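# Unroll the rolled necktie and lay it flat

## Task

Unroll the necktie, which starts folded and rolled up, and leave it lying on the table. Done means: folded in half once, stretched to its full length, flat everywhere along it (the fold end may remain a low loop), roughly aligned and roughly straight, showing its full width, with no extra folds and no part hanging past the table edge. Letting the tie drop into its final position is allowed.

## Robot and tools

Robot: two arms, left_arm and right_arm, each ending in a five-finger hand. The right arm has a right hand; the left arm has its mirror image. Calibrated bases in the scene frame: left_arm at (+0.017, +0.334, +0.007) m and right_arm at (+0.015, -0.273, +0.022) m, both almost unrotated.

Scene frame: origin at table-top height, halfway between the nominal bases. +x runs out over the table, +z is up, and +y is toward left_arm. Arm names do not match image left and right. Positions are in metres.

Hand point: a point fixed to the palm, 0.05 m in front of it and 0.15 m from the wrist face along the fingers. Its +z runs along the straight fingers and +y points out of the palm. Its +x runs across the palm away from the thumb on the right hand, and toward the thumb on the left hand. Straight fingertips reach 0.06 to 0.07 m past the point. A wrist bracket on the little-finger side can strike things.

execute_actions(actions, cameras): actions is a list of actions. Each action is a table of up to 15 rows, one per 1/30 s step; a short table repeats its last row until 15 steps are done. Every row is a single list of 28 numbers in [-1, 1] covering both arms, in this order: left dx, dy, dz, rx, ry, rz; left thumb_turn, thumb_bend, index, middle, ring, little, force_limit, speed; then the same 14 for the right arm. The six pose numbers are offsets, not poses: they are measured from that arm's Hand target at the start of the action, along the Hand target's own axes. 1.0 equals 0.6 m or 180 degrees; rx, ry, rz form one rotation vector. All rows in one action count from that same start, but each new action starts from the updated Hand target, so repeating an offset moves further. Six zeros re-request the current Hand target. Hand numbers are absolute finger targets: -1 open or straight, +1 closed or curled; thumb_turn +1 puts the thumb opposite the fingers. force_limit maps -1 to +1 onto about 0 to 10 N at the fingertip (15 N for the two thumb motors); speed rises from near zero at -1 to full at +0.48 and stays full above. There is no 'unchanged' value: to keep a hand as it is, resend the last eight numbers you actually sent for it (before any were sent, use hand_measured plus hand_force_limit and hand_speed). cameras: list of names, ["all"], or []; images come by default only when actions is empty.

move(target, speed, blend, blocking, cameras): target is one 28-number row as above, or a list of up to 15 such rows used as successive waypoints. Every waypoint's offsets count from the Hand targets at the start of the move, not from the previous waypoint. speed is the top path speed in m/s (0.002 to 4.3, default 0.25; rotation capped at twice that in rad/s), one value or one per waypoint. blend is a corner radius in m per waypoint; 0 stops at each. The whole move is capped at 10 s. blocking=false returns after about 0.5 s while the motion continues. The result adds a 'move:' line: done, off_target, moving, held or fault per arm, and limits such as paced (pose clipped) or held (steps withheld). done only means the arm rests within 10 mm and 2 degrees of its goal; it says nothing about contact.

wait(seconds 0 to 10, cameras) lets time pass holding last commands. stop(cameras) brakes a running move. zoom_image(camera, region=[x0, y0, x1, y1]) enlarges part of a camera's newest image, at most 504 by 504 pixels. show_instructions() shows the reference pages. finished_scene(scene) ends the scene irreversibly; the tie must already be in its final state and stay so without the robot.

Cameras: cam_high, cam_low, cam_roll_left, cam_roll_right, cam_left_wrist, cam_right_wrist (672x504 each). Calibrations are given but fixed cameras may be a few mm or degrees off.

Result lines: end_effector_position and end_effector_quat_wxyz per hand point in the scene frame; Hand target (the base for your next offsets); Joint positions, velocities (may be omitted when only noise) and torques (include gravity, have offsets; items 3 and 4 wrap at ±28 N m); hand_measured, hand_stopped_by (moving, target, force, stalled, fault), hand_load_n (positive means the finger is pushed open; a drop to near 0 signals a lost grip), hand_force_limit, hand_speed; motor temperatures; MOTOR HOT above 85 °C and OVER-TEMPERATURE FAULT at 100 °C, when that arm goes limp for 30 to 60 s or more.

Behaviour to expect: the arm follows commands loosely and often stops 1 to 5 cm short, mostly low, without any contact; resend the remaining distance. Commanded orientation is clipped to within 40 degrees of the measured one each step. Fingers keep moving after an action until they reach their target or the force limit, then lock. A good grip fits objects about 0.035 to 0.065 m thick with the thumb turned in; for gentle grips close slowly (speed -0.94 or below). To squeeze harder raise force_limit and send a more closed target.

Avoid: letting the tie fall off the table or leaving any of it over the edge; dropping it or releasing it while it swings; hitting the table or fixed objects hard; fast contacts or pressing far past a surface; any touch or squeeze between the two hands; paths close to an arm's own base; long holds at full stretch that overheat motors; excessive finger loads from pulling or twisting.

Each tool is called after ">>>" as a command line: name --argument value for each argument, lists and objects as JSON in quotes; but a table of rows of numbers goes row by row, as --pt "numbers of a row", without its own name.

Reference images:

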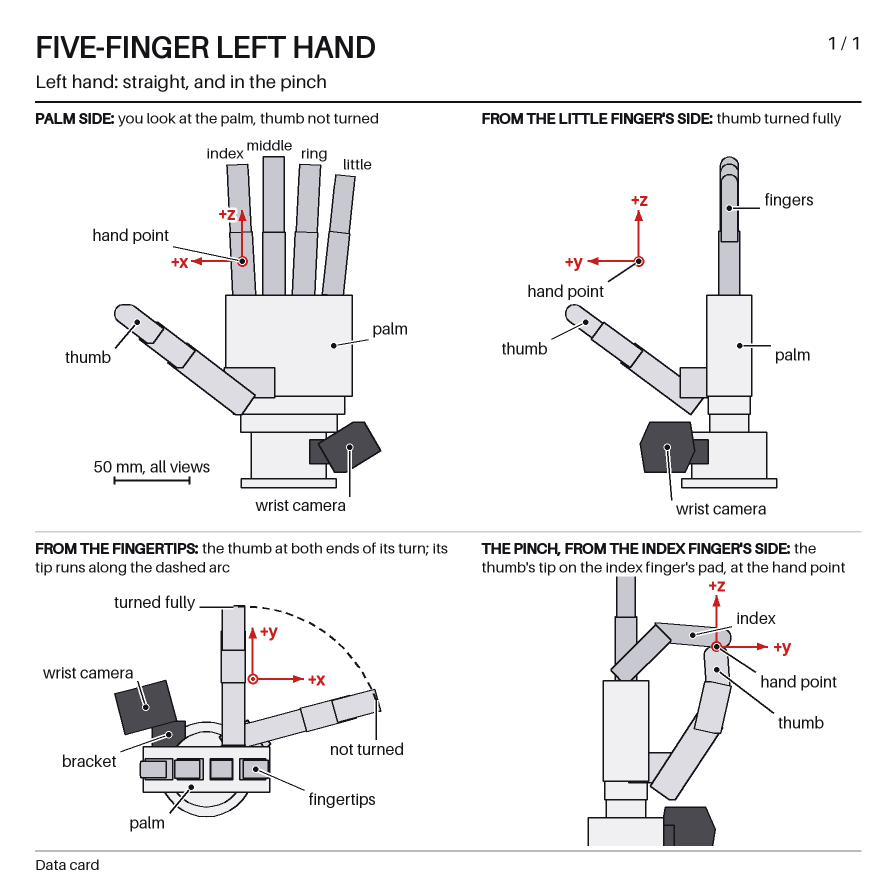

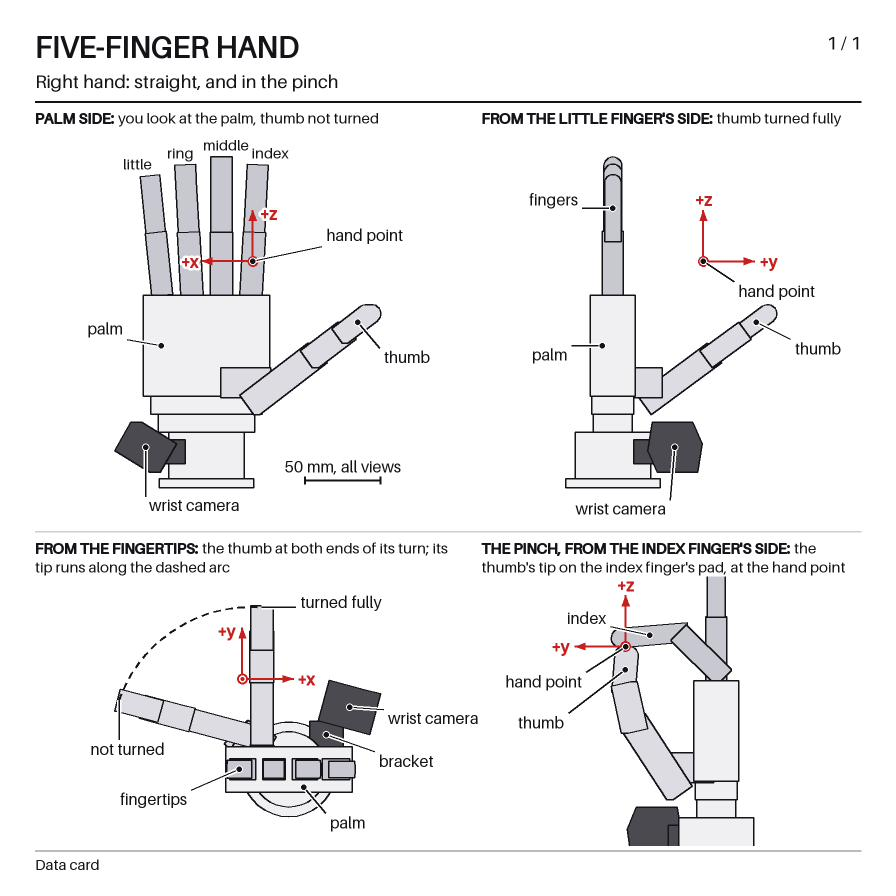

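## Session

>>> execute_actions --actions '[]'

Scene clock: 0.00 s.
left_arm: end_effector_position=(+0.5890, -0.0641, +0.3168) hand_measured=(-1.000, -1.000, -1.000, -1.000, -1.000, -1.000) hand_load_n=(+0.0, +0.0, +0.0, +0.0, +0.0, +0.0) hand_stopped_by=(target, target, target, target, target, target) hand_force_limit=0.00 hand_speed=-0.80 end_effector_quat_wxyz=(-0.086, -0.443, +0.830, -0.327) | right_arm: end_effector_position=(+0.8774, -0.2313, +0.2394) hand_measured=(-1.000, -1.000, -1.000, -1.000, -1.000, -1.000) hand_load_n=(+0.0, +0.0, +0.0, +0.0, +0.0, +0.0) hand_stopped_by=(target, target, target, target, target, target) hand_force_limit=0.00 hand_speed=-0.80 end_effector_quat_wxyz=(+0.277, +0.057, +0.918, +0.279)
Joint positions: left_arm=[-0.435 2.111 2.431 -1.421 0.525 0.031] | right_arm=[-0.108 2.268 2.236 -0.935 -0.576 1.751]
Joint velocities: within noise
Joint torques (N m): no reading
Motor temperatures (°C): left_arm=[28 36 27 24 28 27] | right_arm=[24 33 21 25 25 26]
Heat: left arm: hottest shoulder 36 °C; right arm: hottest shoulder 33 °C.
Hand target: left_arm +0.5928, -0.0658, +0.3207; -0.081, -0.441, +0.830, -0.332 | right_arm +0.8817, -0.2319, +0.2427; +0.283, +0.055, +0.916, +0.278

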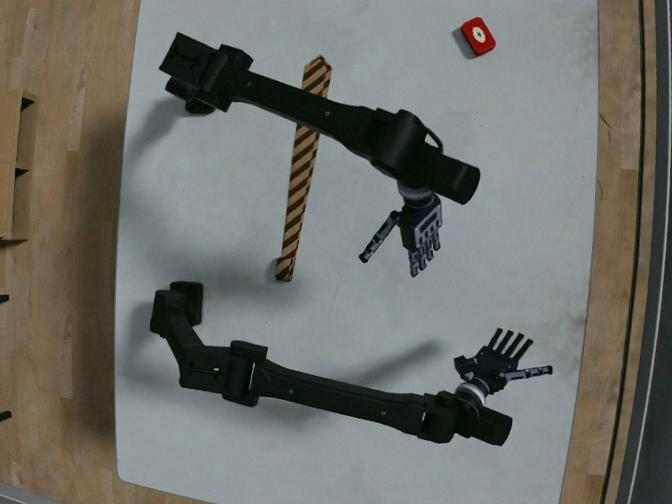

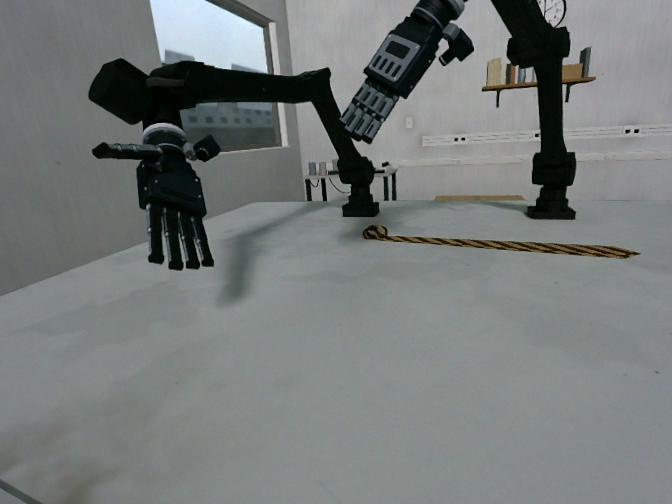

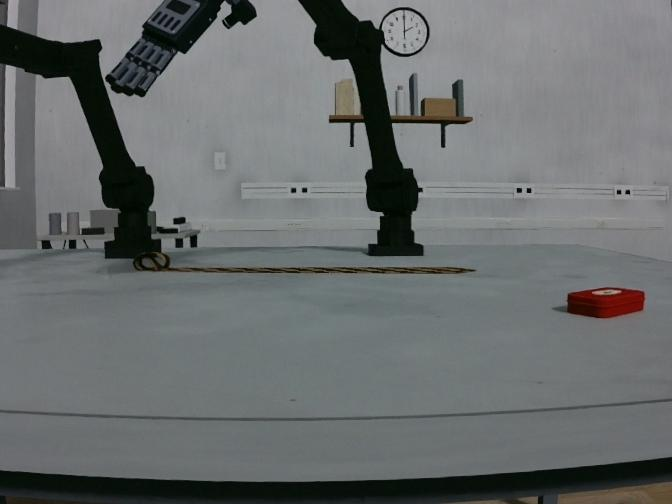

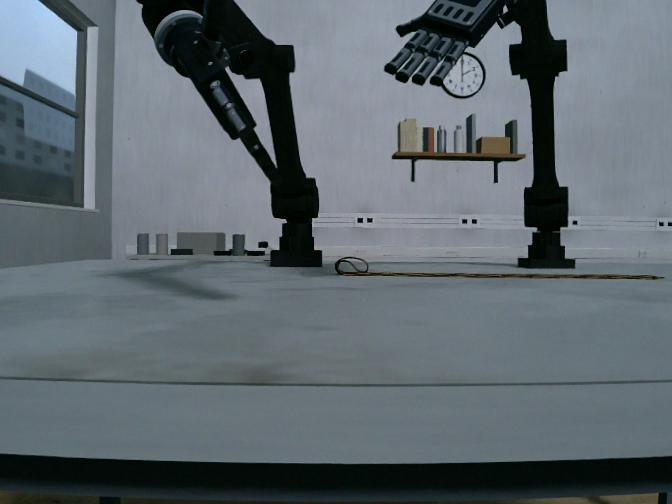

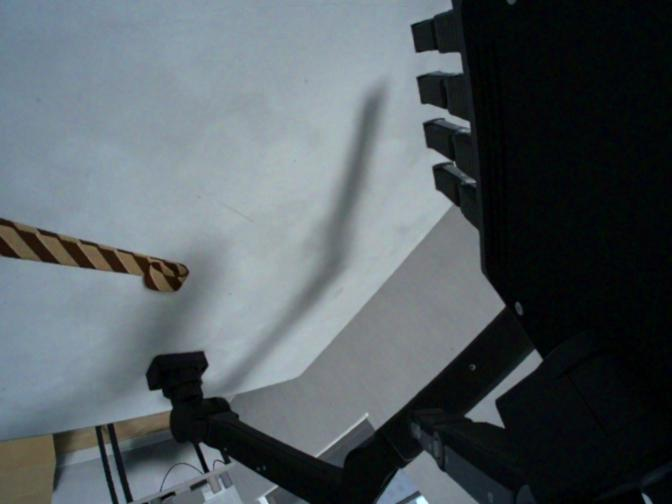

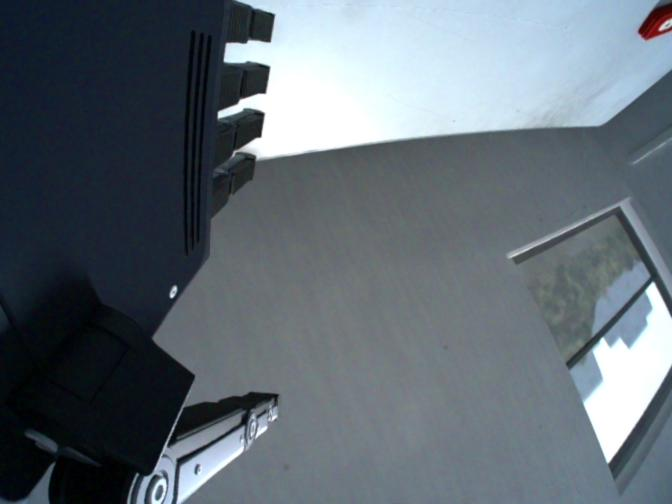

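>>> zoom_image --camera "cam_high" --region '[240, 180, 360, 300]'

>>> zoom_image --camera "cam_high" --region '[260, 40, 380, 160]'

>>> zoom_image --camera "cam_low" --region '[350, 200, 450, 275]'

>>> zoom_image --camera "cam_roll_right" --region '[320, 240, 420, 300]'

>>> zoom_image --camera "cam_left_wrist" --region '[80, 200, 240, 320]'

Scaled by 4.200 from the camera's 672x504 image, which has a finer 960x720 frame.

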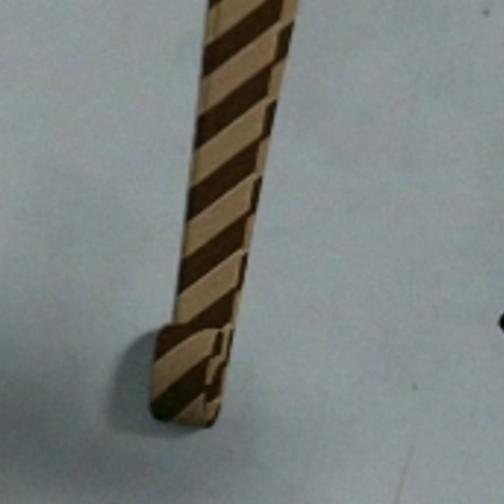

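Scaled by 4.200 from the camera's 672x504 image, which has a finer 960x720 frame.

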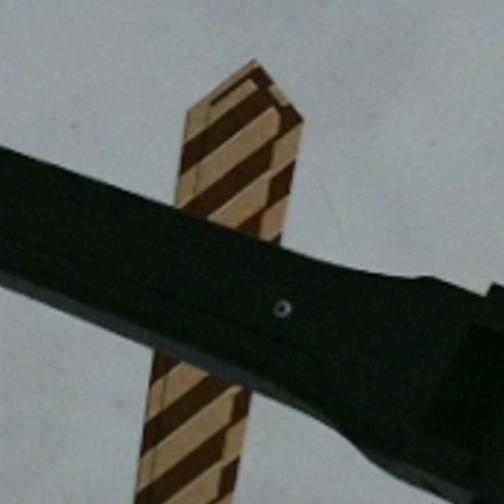

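Scaled by 5.040 from the camera's 672x504 image, which has a finer 960x720 frame.

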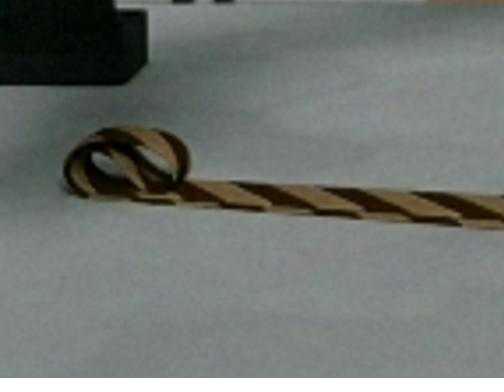

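Scaled by 5.040 from the camera's 672x504 image, which has a finer 960x720 frame.

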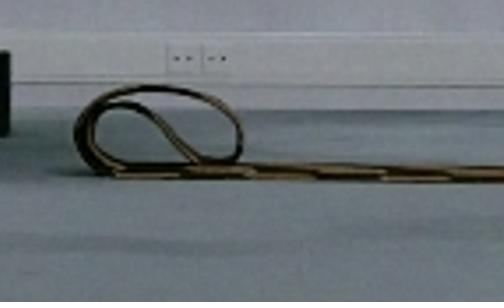

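Scaled by 3.150 from the camera's 672x504 image, which has a finer 960x720 frame.

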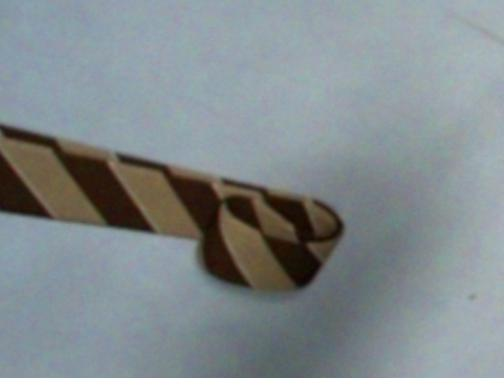

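>>> move --target '[0.03,0.656,0.041,0.002,0.077,0.305,-1,-1,-1,-1,-1,-1,0,-0.8,-0.022,-0.764,-0.731,0.117,-0.129,0.163,-1,-1,-1,-1,-1,-1,0,-0.8]' --speed 0.4 --cameras '["all"]'

Scene clock: 60.43 s.
left_arm: end_effector_position=(+0.2799, +0.0625, +0.1210) hand_measured=(-1.000, -1.000, -1.000, -1.000, -1.000, -1.000) hand_load_n=(+0.0, +0.0, +0.0, +0.0, +0.0, +0.0) hand_stopped_by=(target, target, target, target, target, target) hand_force_limit=0.00 hand_speed=-0.80 end_effector_quat_wxyz=(-0.019, +0.019, +0.924, -0.380) | right_arm: end_effector_position=(+0.6739, -0.8250, +0.2987) hand_measured=(-1.000, -1.000, -1.000, -1.000, -1.000, -1.000) hand_load_n=(+0.0, +0.0, +0.0, +0.0, +0.0, +0.0) hand_stopped_by=(target, target, target, target, target, target) hand_force_limit=0.00 hand_speed=-0.80 end_effector_quat_wxyz=(+0.363, +0.386, +0.834, +0.156)
Joint positions: left_arm=[-0.539 1.258 0.853 -0.749 0.681 0.928] | right_arm=[-0.854 2.256 2.367 -1.071 -0.573 1.751]
Joint torques (N m): left_arm=[-0.62 -8.76 6.98 1.42 0.54 0.21] | right_arm=[0.97 -19.37 11.28 1.03 -0.39 -0.01]
Motor temperatures (°C): left_arm=[27 40 32 24 27 26] | right_arm=[24 39 27 25 24 24]
Heat: left arm: hottest shoulder 40 °C; right arm: hottest shoulder 39 °C.
Hand target: left_arm +0.2768, +0.0605, +0.1205; -0.014, +0.032, +0.923, -0.384 | right_arm +0.6780, -0.8300, +0.3016; +0.366, +0.386, +0.833, +0.154
Off the commanded pose: left_arm 0.004 m, 2 deg | right_arm 0.007 m, 0 deg.
move: done
camera_calibration:
cam_left_wrist: T_world_to_cam=[[-0.314058, -0.67532, 0.667316, 0.0545343], [-0.788338, 0.577167, 0.213076, 0.157806], [-0.529047, -0.459153, -0.713644, 0.377454], [0, 0, 0, 1]] pos_world=[0.341222, 0.119057, 0.199352]
cam_right_wrist: T_world_to_cam=[[0.423256, 0.830773, 0.361483, 0.295529], [0.0960306, -0.437873, 0.893894, -0.699575], [0.900906, -0.343632, -0.265112, -0.694173], [0, 0, 0, 1]] pos_world=[0.567481, -0.790383, 0.334483]

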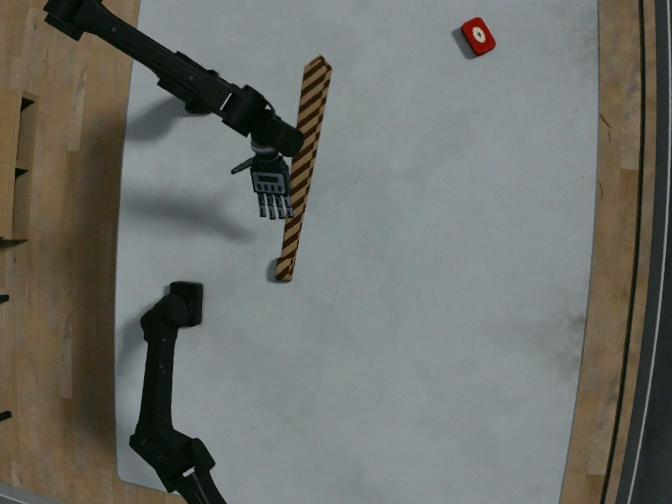

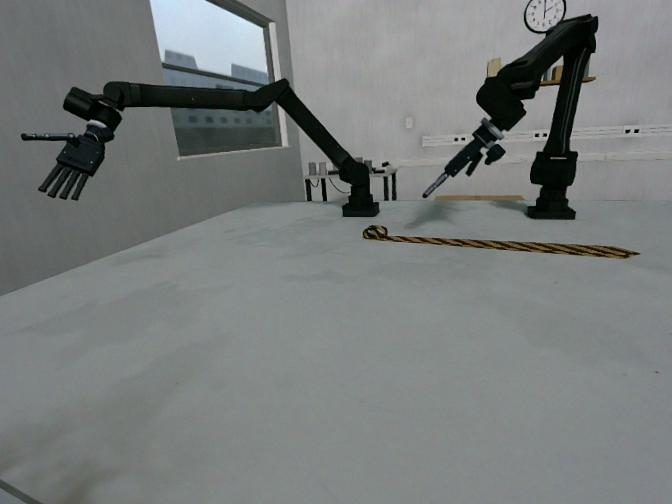

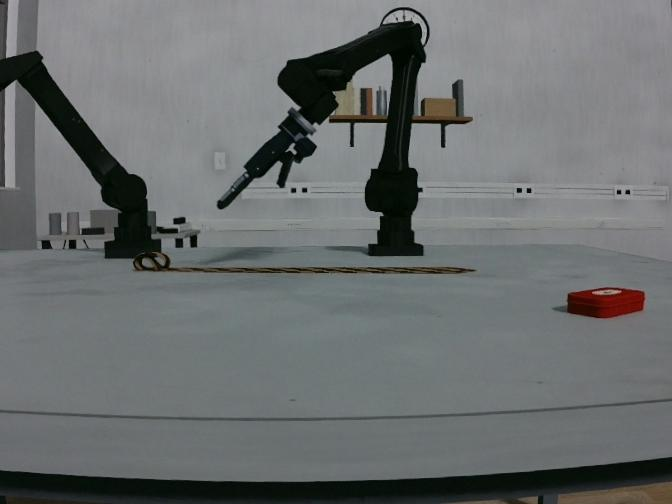

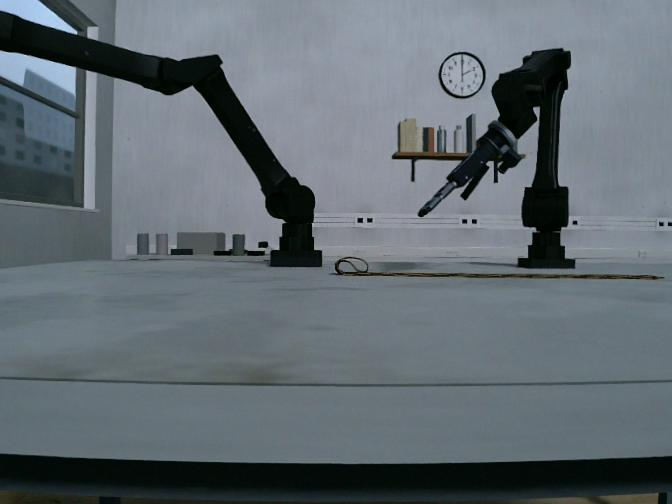

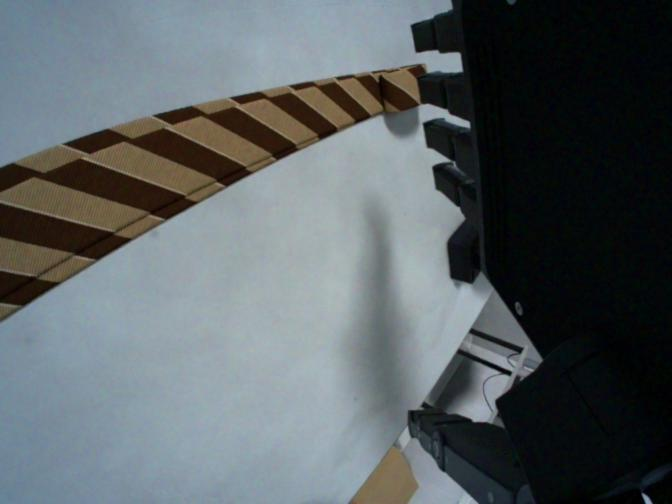

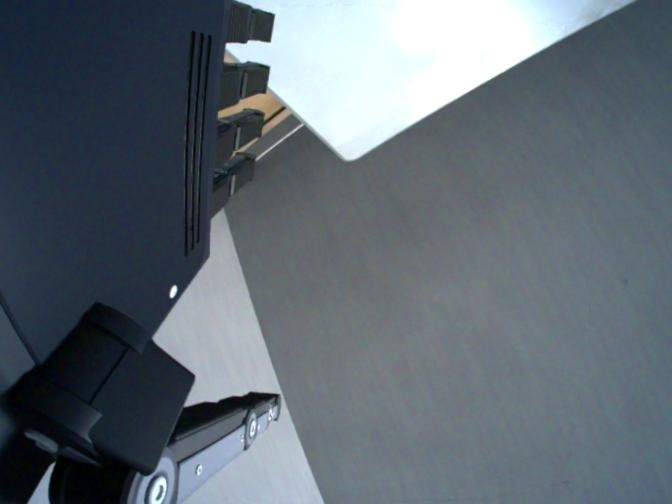

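>>> move --target '[-0.005,0.018,0.187,0,0,0,-1,-1,-1,-1,-1,-1,0,-0.8,0,0,0,0,0,0,-1,-1,-1,-1,-1,-1,0,-0.8]' --cameras '["cam_high","cam_roll_left","cam_roll_right","cam_left_wrist"]'

>>> zoom_image --camera "cam_roll_left" --region '[120, 220, 240, 300]'

Scene clock: 68.97 s.
left_arm: end_effector_position=(+0.2800, -0.0116, +0.0385) hand_measured=(-1.000, -1.000, -1.000, -1.000, -1.000, -1.000) hand_load_n=(+0.0, +0.0, +0.0, +0.0, +0.0, +0.0) hand_stopped_by=(target, target, target, target, target, target) hand_force_limit=0.00 hand_speed=-0.80 end_effector_quat_wxyz=(-0.010, +0.035, +0.922, -0.385) | right_arm: end_effector_position=(+0.6739, -0.8250, +0.2987) hand_measured=(-1.000, -1.000, -1.000, -1.000, -1.000, -1.000) hand_load_n=(+0.0, +0.0, +0.0, +0.5, +0.0, +0.0) hand_stopped_by=(target, target, target, target, target, target) hand_force_limit=0.00 hand_speed=-0.80 end_effector_quat_wxyz=(+0.363, +0.386, +0.834, +0.156)
Joint positions: left_arm=[-0.704 1.48 0.804 -0.355 0.609 0.774] | right_arm=[-0.854 2.256 2.367 -1.071 -0.573 1.751]
Joint torques (N m): left_arm=[-0.38 -9.93 6 1.66 0.32 -0.04] | right_arm=[1.08 -19.43 11.29 1.03 -0.39 -0.01]
Heat: left arm: hottest shoulder 39 °C; right arm: hottest shoulder 38 °C.
Hand target: left_arm +0.2746, -0.0115, +0.0338; -0.014, +0.032, +0.923, -0.384 | right_arm +0.6781, -0.8300, +0.3016; +0.366, +0.386, +0.833, +0.154
Off the commanded pose: left_arm 0.007 m, 1 deg | right_arm 0.007 m, 0 deg.
move: done
camera_calibration:
cam_left_wrist: T_world_to_cam=[[-0.348377, -0.660348, 0.665263, 0.0694151], [-0.780243, 0.597612, 0.184609, 0.217259], [-0.519475, -0.454753, -0.723426, 0.282366], [0, 0, 0, 1]] pos_world=[0.34038, 0.0444082, 0.117984]
Images, in order (width x height): cam_high 672x504, cam_roll_left 672x504, cam_roll_right 672x504, cam_left_wrist 672x504.

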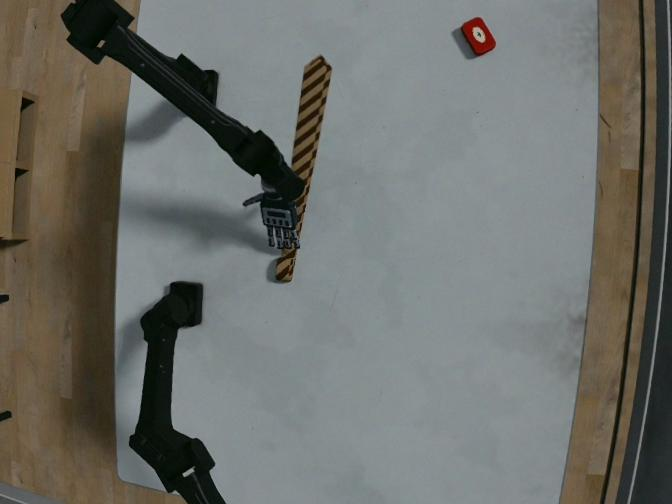

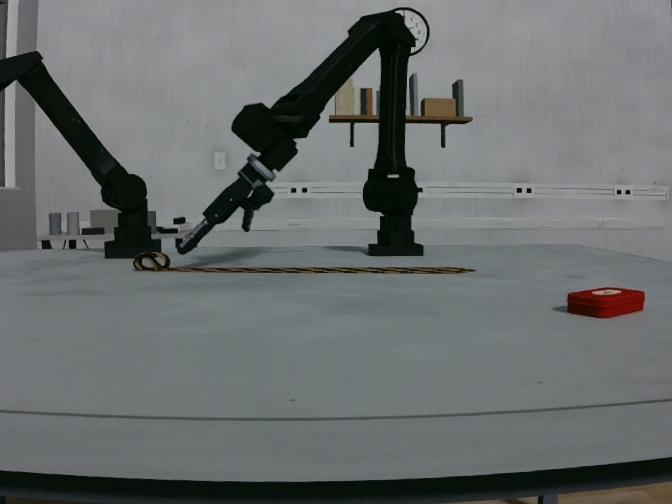

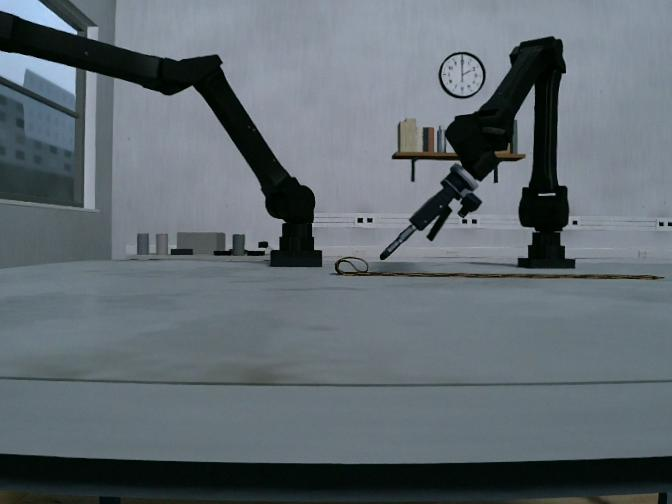

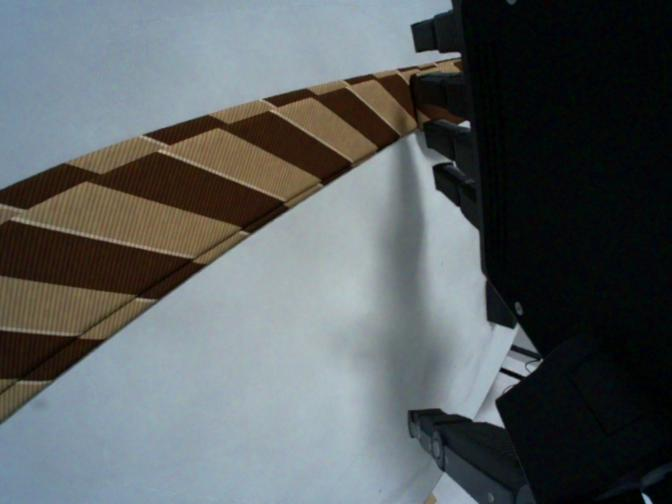

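Scaled by 4.200 from the camera's 672x504 image, which has a finer 960x720 frame.

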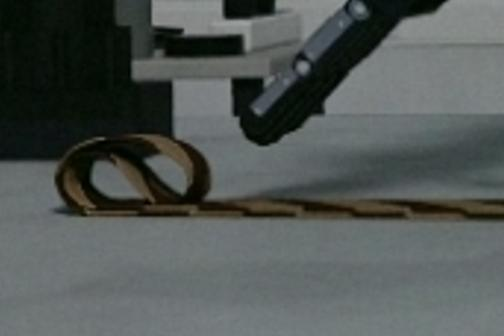

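>>> move --pt "-0.007 0.0215 0.021 0 0 0 -1 -1 -1 -1 -1 -1 0 -0.8 0 0 0 0 0 0 -1 -1 -1 -1 -1 -1 0 -0.8" --pt "-0.007 -0.120 0.163 0 0 0 -1 -1 -1 -1 -1 -1 0 -0.8 0 0 0 0 0 0 -1 -1 -1 -1 -1 -1 0 -0.8" --speed '[0.1,0.07]' --cameras '["cam_high","cam_roll_left","cam_roll_right","cam_left_wrist"]'

>>> zoom_image --camera "cam_roll_left" --region '[30, 210, 190, 310]'

>>> zoom_image --camera "cam_high" --region '[220, 230, 340, 350]'

Scene clock: 80.10 s.
left_arm: end_effector_position=(+0.2649, -0.1133, +0.0165) hand_measured=(-1.000, -1.000, -1.000, -1.000, -1.000, -1.000) hand_load_n=(+0.0, +0.0, +0.0, +0.0, +0.0, +0.0) hand_stopped_by=(target, target, target, target, target, target) hand_force_limit=0.00 hand_speed=-0.80 end_effector_quat_wxyz=(-0.015, +0.030, +0.925, -0.380) | right_arm: end_effector_position=(+0.6739, -0.8250, +0.2987) hand_measured=(-1.000, -1.000, -1.000, -1.000, -1.000, -1.000) hand_load_n=(+0.0, +0.0, +0.0, +0.0, +0.0, +0.0) hand_stopped_by=(target, target, target, target, target, target) hand_force_limit=0.00 hand_speed=-0.80 end_effector_quat_wxyz=(+0.363, +0.386, +0.834, +0.156)
Joint positions: left_arm=[-0.898 1.665 0.947 -0.227 0.5 0.578] | right_arm=[-0.854 2.256 2.367 -1.071 -0.573 1.751]
Joint torques (N m): left_arm=[-0.91 -10.29 9.84 1.58 0.14 -0.03] | right_arm=[1.14 -19.37 11.28 1.03 -0.39 -0.01]
Heat: left arm: hottest shoulder 38 °C; right arm: hottest shoulder 37 °C.
Hand target: left_arm +0.2705, -0.1318, +0.0160; -0.014, +0.032, +0.923, -0.384 | right_arm +0.6781, -0.8300, +0.3016; +0.366, +0.386, +0.833, +0.154
Off the commanded pose: left_arm 0.019 m, 1 deg | right_arm 0.007 m, 0 deg.
move: off_target (left_arm)
camera_calibration:
cam_left_wrist: T_world_to_cam=[[-0.336195, -0.67002, 0.66185, 0.00738805], [-0.781242, 0.590872, 0.201323, 0.269624], [-0.525959, -0.449382, -0.722096, 0.214721], [0, 0, 0, 1]] pos_world=[0.326061, -0.0578715, 0.095878]
Images, in order (width x height): cam_high 672x504, cam_roll_left 672x504, cam_roll_right 672x504, cam_left_wrist 672x504.

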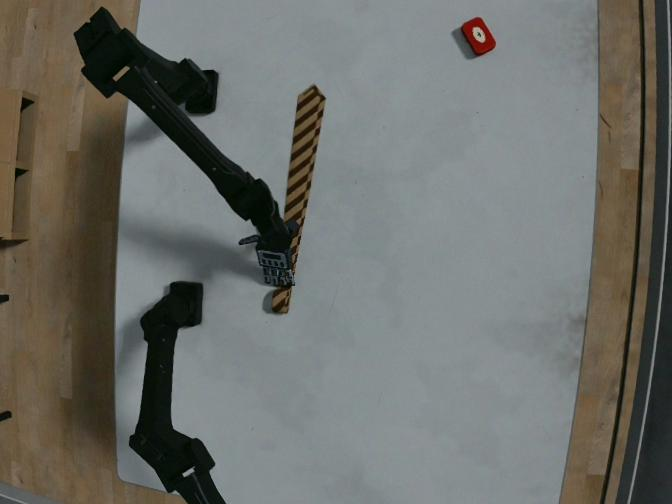

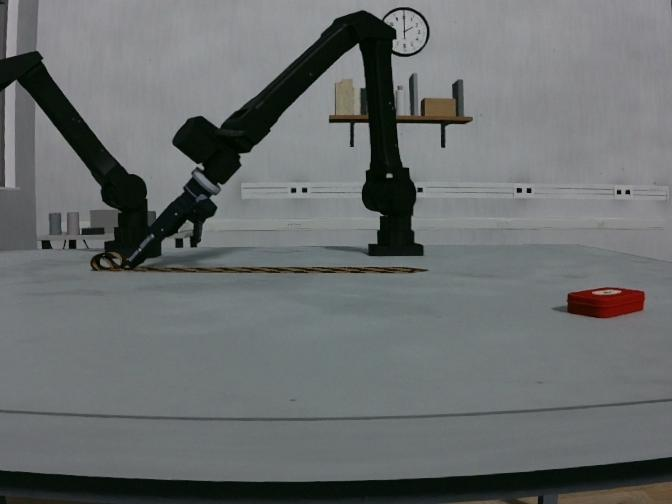

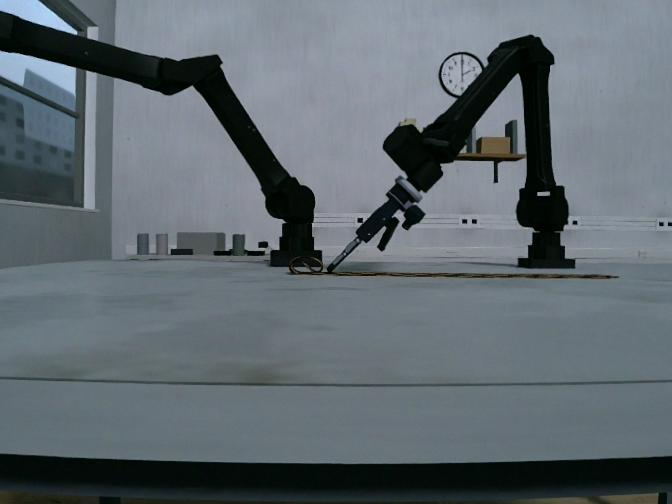

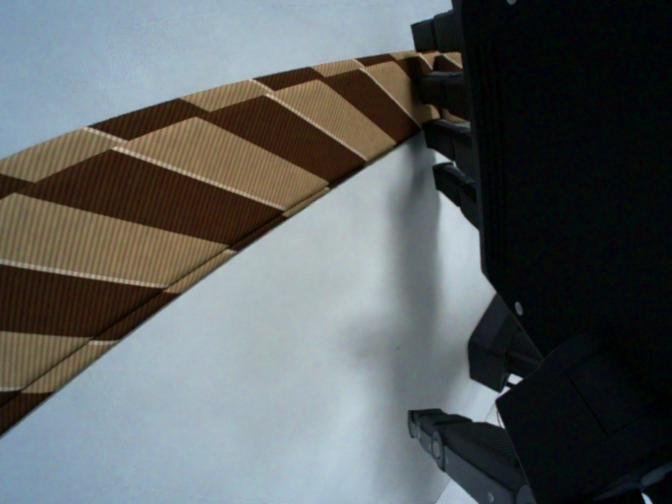

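Scaled by 3.150 from the camera's 672x504 image, which has a finer 960x720 frame.

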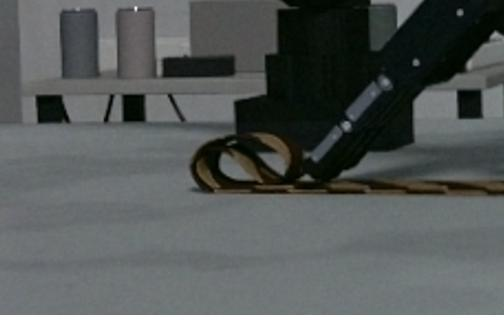

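Scaled by 4.200 from the camera's 672x504 image, which has a finer 960x720 frame.

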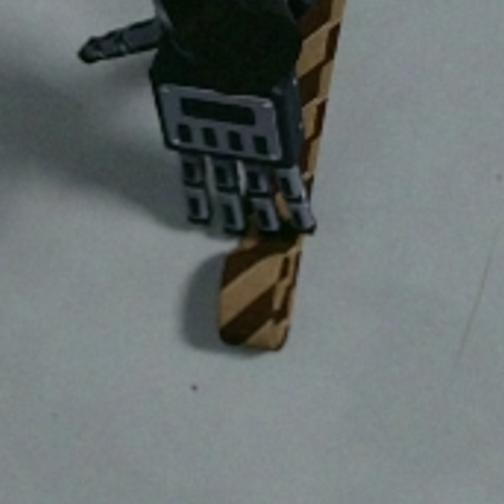

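>>> move --pt "0.003 -0.035 -0.106 0 0 0 -1 -1 -1 -1 -1 -1 0 -0.8 0 0 0 0 0 0 -1 -1 -1 -1 -1 -1 0 -0.8" --pt "-0.003 0.203 -0.321 0 0 0 -1 -1 -1 -1 -1 -1 0 -0.8 0.1 0.035 -0.03 0.015 0.017 -0.02 -1 -1 -1 -1 -1 -1 0 -0.8" --pt "-0.003 0.287 -0.238 0 0 0 -1 -1 -1 -1 -1 -1 0 -0.8 0.855 0.293 -0.244 0.132 0.148 -0.19 -1 -1 -1 -1 -1 -1 0 -0.8" --speed '[0.2,0.25,0.3]' --cameras '["cam_high","cam_roll_left"]'

Scene clock: 123.07 s.
left_arm: end_effector_position=(+0.2943, +0.0843, +0.0104) hand_measured=(-1.000, -1.000, -1.000, -1.000, -1.000, -1.000) hand_load_n=(+0.0, +0.0, +0.0, +0.0, -0.5, +0.0) hand_stopped_by=(target, target, target, target, target, target) hand_force_limit=0.00 hand_speed=-0.80 end_effector_quat_wxyz=(-0.004, +0.034, +0.919, -0.392) | right_arm: end_effector_position=(+0.4444, -0.3205, +0.2479) hand_measured=(-1.000, -1.000, -1.000, -1.000, -1.000, -1.000) hand_load_n=(+0.0, +0.0, +0.0, +0.0, +0.0, +0.0) hand_stopped_by=(target, target, target, target, target, target) hand_force_limit=0.00 hand_speed=-0.80 end_effector_quat_wxyz=(+0.119, +0.140, +0.982, -0.045)
Joint positions: left_arm=[-0.461 1.447 0.683 -0.414 0.723 1.038] | right_arm=[-0.192 1.205 1.133 -1.254 0.073 1.635]
Joint torques (N m): left_arm=[0.5 -6.65 4.88 1.33 0.3 0.21] | right_arm=[0.62 -6.36 7.38 0.43 0.21 0.02]
Heat: left arm: hottest shoulder 37 °C; right arm: hottest shoulder 37 °C.
Hand target: left_arm +0.2877, +0.0904, -0.0055; -0.014, +0.032, +0.923, -0.384 | right_arm +0.4415, -0.3235, +0.2452; +0.112, +0.148, +0.982, -0.046
Off the commanded pose: left_arm 0.018 m, 2 deg | right_arm 0.005 m, 1 deg.
move: off_target (left_arm)
Images, in order (width x height): cam_high 672x504, cam_roll_left 672x504.

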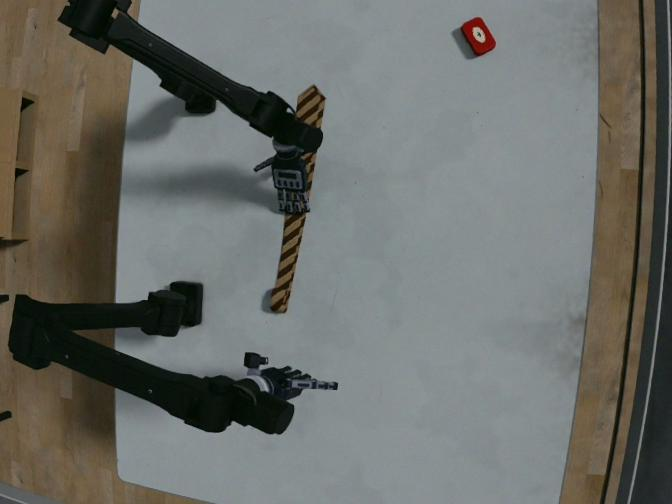

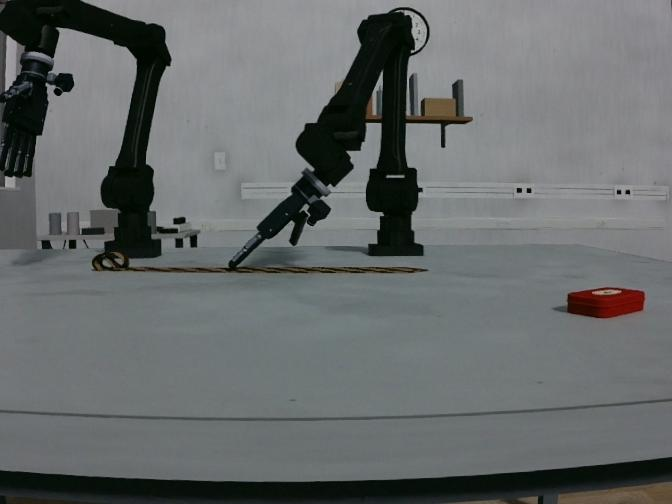

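>>> move --target '[0,0,0,0,0,0,-1,-1,-1,-1,-1,-1,0,-0.8,0.302,0.318,0.077,0.056,0.063,-0.082,-1,-1,-1,-1,-1,-1,0,-0.8]' --cameras '["cam_high","cam_low","cam_roll_left","cam_right_wrist"]'

Scene clock: 129.73 s.
left_arm: end_effector_position=(+0.2943, +0.0843, +0.0104) hand_measured=(-1.000, -1.000, -1.000, -1.000, -1.000, -1.000) hand_load_n=(+0.0, +0.0, +0.0, +0.5, +0.0, +0.0) hand_stopped_by=(target, target, target, target, target, target) hand_force_limit=0.00 hand_speed=-0.80 end_effector_quat_wxyz=(-0.004, +0.034, +0.919, -0.392) | right_arm: end_effector_position=(+0.3398, -0.0957, +0.1462) hand_measured=(-1.000, -1.000, -1.000, -1.000, -1.000, -1.000) hand_load_n=(+0.0, -0.5, +0.0, +0.0, +0.0, +0.0) hand_stopped_by=(target, target, target, target, target, target) hand_force_limit=0.00 hand_speed=-0.80 end_effector_quat_wxyz=(-0.008, +0.001, +0.993, -0.115)
Joint positions: left_arm=[-0.461 1.447 0.683 -0.414 0.723 1.038] | right_arm=[0.522 1.294 0.994 -1.398 0.194 2.089]
Joint torques (N m): left_arm=[0.5 -6.71 4.86 1.33 0.3 0.2] | right_arm=[0.67 -6.53 6.94 -0.31 0.11 0.02]
Heat: left arm: hottest shoulder 37 °C; right arm: hottest shoulder 37 °C.
Hand target: left_arm +0.2877, +0.0904, -0.0055; -0.014, +0.032, +0.923, -0.384 | right_arm +0.3399, -0.0967, +0.1473; -0.005, +0.034, +0.991, -0.131
Off the commanded pose: left_arm 0.018 m, 2 deg | right_arm 0.002 m, 4 deg.
joint sent to its limit (right arm) — joint 6 (wrist roll), upper limit. The joint targets are off in orientation, not in position.
move: off_target (left_arm, right_arm)
camera_calibration:
cam_right_wrist: T_world_to_cam=[[-0.267822, 0.928646, -0.256686, 0.220742], [0.81533, 0.360398, 0.453157, -0.315459], [0.513331, -0.0879183, -0.853675, 0.0592326], [0, 0, 0, 1]] pos_world=[0.285917, -0.0860925, 0.250179]
Images, in order (width x height): cam_high 672x504, cam_low 672x504, cam_roll_left 672x504, cam_right_wrist 672x504.

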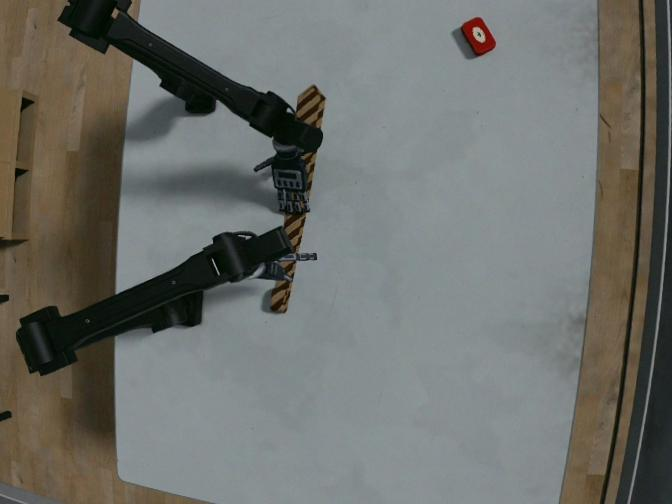

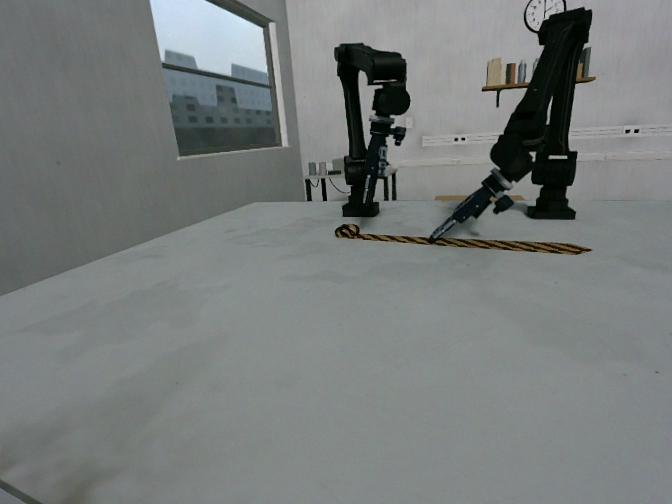

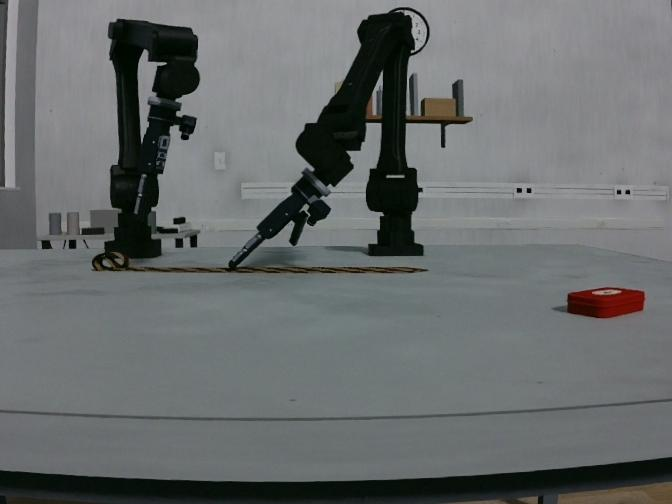

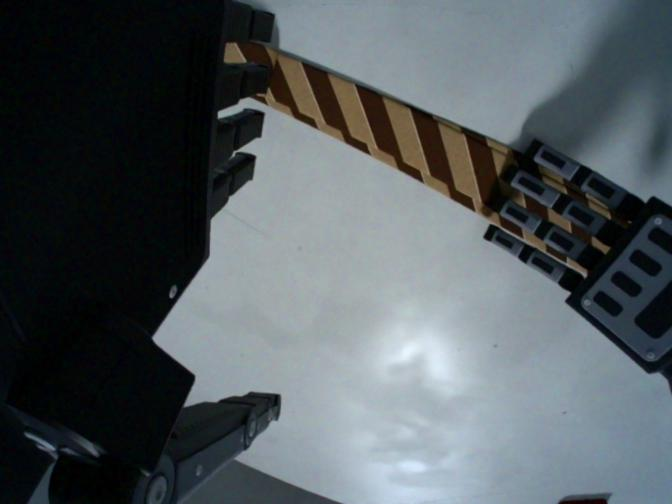

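>>> move --pt "0 0 0 0 0 0 -1 -1 -1 -1 -1 -1 0 -0.8 0.01 0.058 0.124 0 0 0 -1 -1 -1 -1 -1 -1 0 -0.8" --pt "0 0 0 0 0 0 -1 -1 -1 -1 -1 -1 0 -0.8 0.01 -0.265 0.21 0 0 0 -1 -1 -1 -1 -1 -1 0 -0.8" --speed '[0.15,0.08]' --cameras '["cam_high","cam_low","cam_roll_left","cam_right_wrist"]'

>>> zoom_image --camera "cam_roll_left" --region '[0, 210, 240, 310]'

>>> zoom_image --camera "cam_high" --region '[220, 230, 360, 370]'

Scene clock: 143.33 s.
left_arm: end_effector_position=(+0.2945, +0.0842, +0.0103) hand_measured=(-1.000, -1.000, -1.000, -1.000, -1.000, -1.000) hand_load_n=(+0.0, +0.0, +0.0, +0.0, -0.5, +0.0) hand_stopped_by=(target, target, target, target, target, target) hand_force_limit=0.00 hand_speed=-0.80 end_effector_quat_wxyz=(-0.004, +0.034, +0.919, -0.392) | right_arm: end_effector_position=(+0.3192, -0.2814, +0.0662) hand_measured=(-1.000, -1.000, -1.000, -1.000, -1.000, -1.000) hand_load_n=(+0.0, +0.0, +0.0, +0.0, +0.0, +0.0) hand_stopped_by=(target, target, target, target, target, target) hand_force_limit=0.00 hand_speed=-0.80 end_effector_quat_wxyz=(-0.012, +0.037, +0.991, -0.130)
Joint positions: left_arm=[-0.461 1.448 0.683 -0.413 0.723 1.038] | right_arm=[-0.031 1.191 0.682 -1.083 0.261 1.6]
Joint torques (N m): left_arm=[0.5 -6.77 4.86 1.31 0.31 0.2] | right_arm=[0.91 -5.07 5.89 0.84 0.31 -0.16]
Heat: left arm: hottest shoulder 36 °C; right arm: hottest shoulder 36 °C.
Hand target: left_arm +0.2877, +0.0904, -0.0055; -0.014, +0.032, +0.923, -0.384 | right_arm +0.3207, -0.2822, +0.0668; -0.006, +0.034, +0.991, -0.131
Off the commanded pose: left_arm 0.018 m, 2 deg | right_arm 0.002 m, 1 deg.
move: off_target (left_arm)
camera_calibration:
cam_right_wrist: T_world_to_cam=[[-0.199774, 0.937366, -0.285367, 0.349761], [0.839867, 0.313822, 0.442876, -0.21581], [0.504692, -0.151195, -0.849957, -0.0301383], [0, 0, 0, 1]] pos_world=[0.266336, -0.264685, 0.169771]
Images, in order (width x height): cam_high 672x504, cam_low 672x504, cam_roll_left 672x504, cam_right_wrist 672x504.

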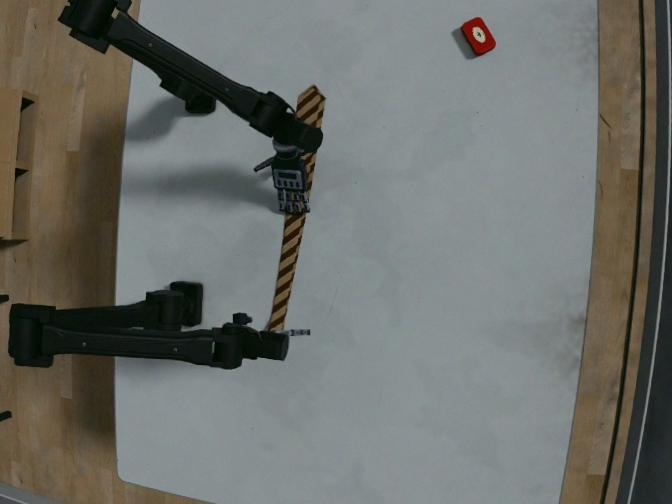

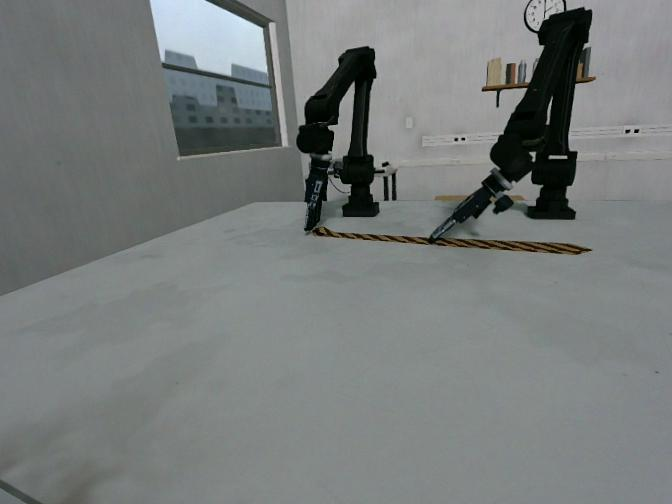

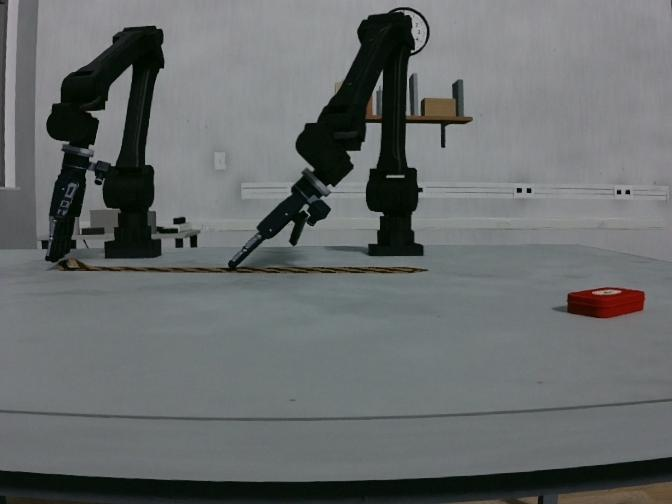

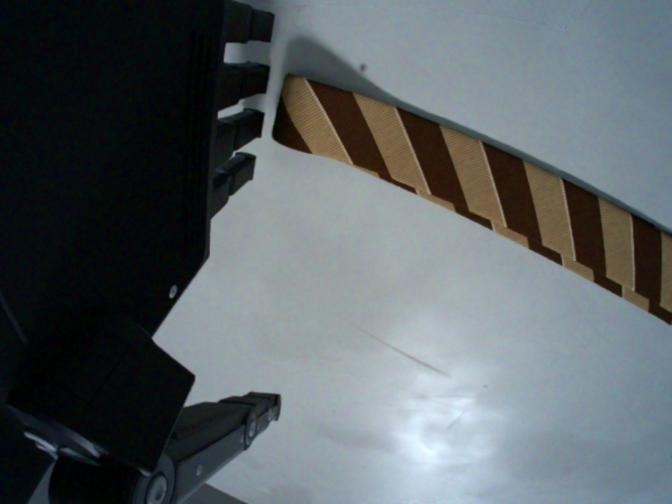

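Scaled by 2.100 from the camera's 672x504 image, which has a finer 960x720 frame.

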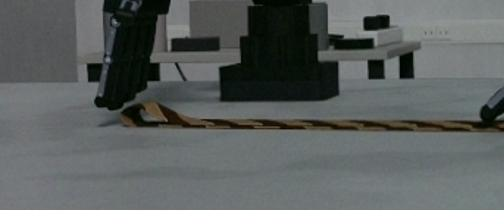

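Scaled by 3.600 from the camera's 672x504 image, which has a finer 960x720 frame.

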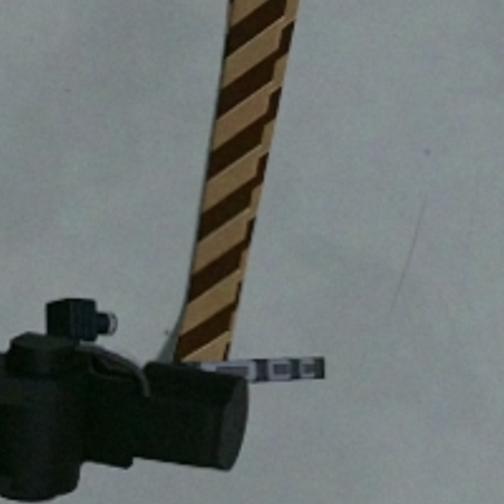

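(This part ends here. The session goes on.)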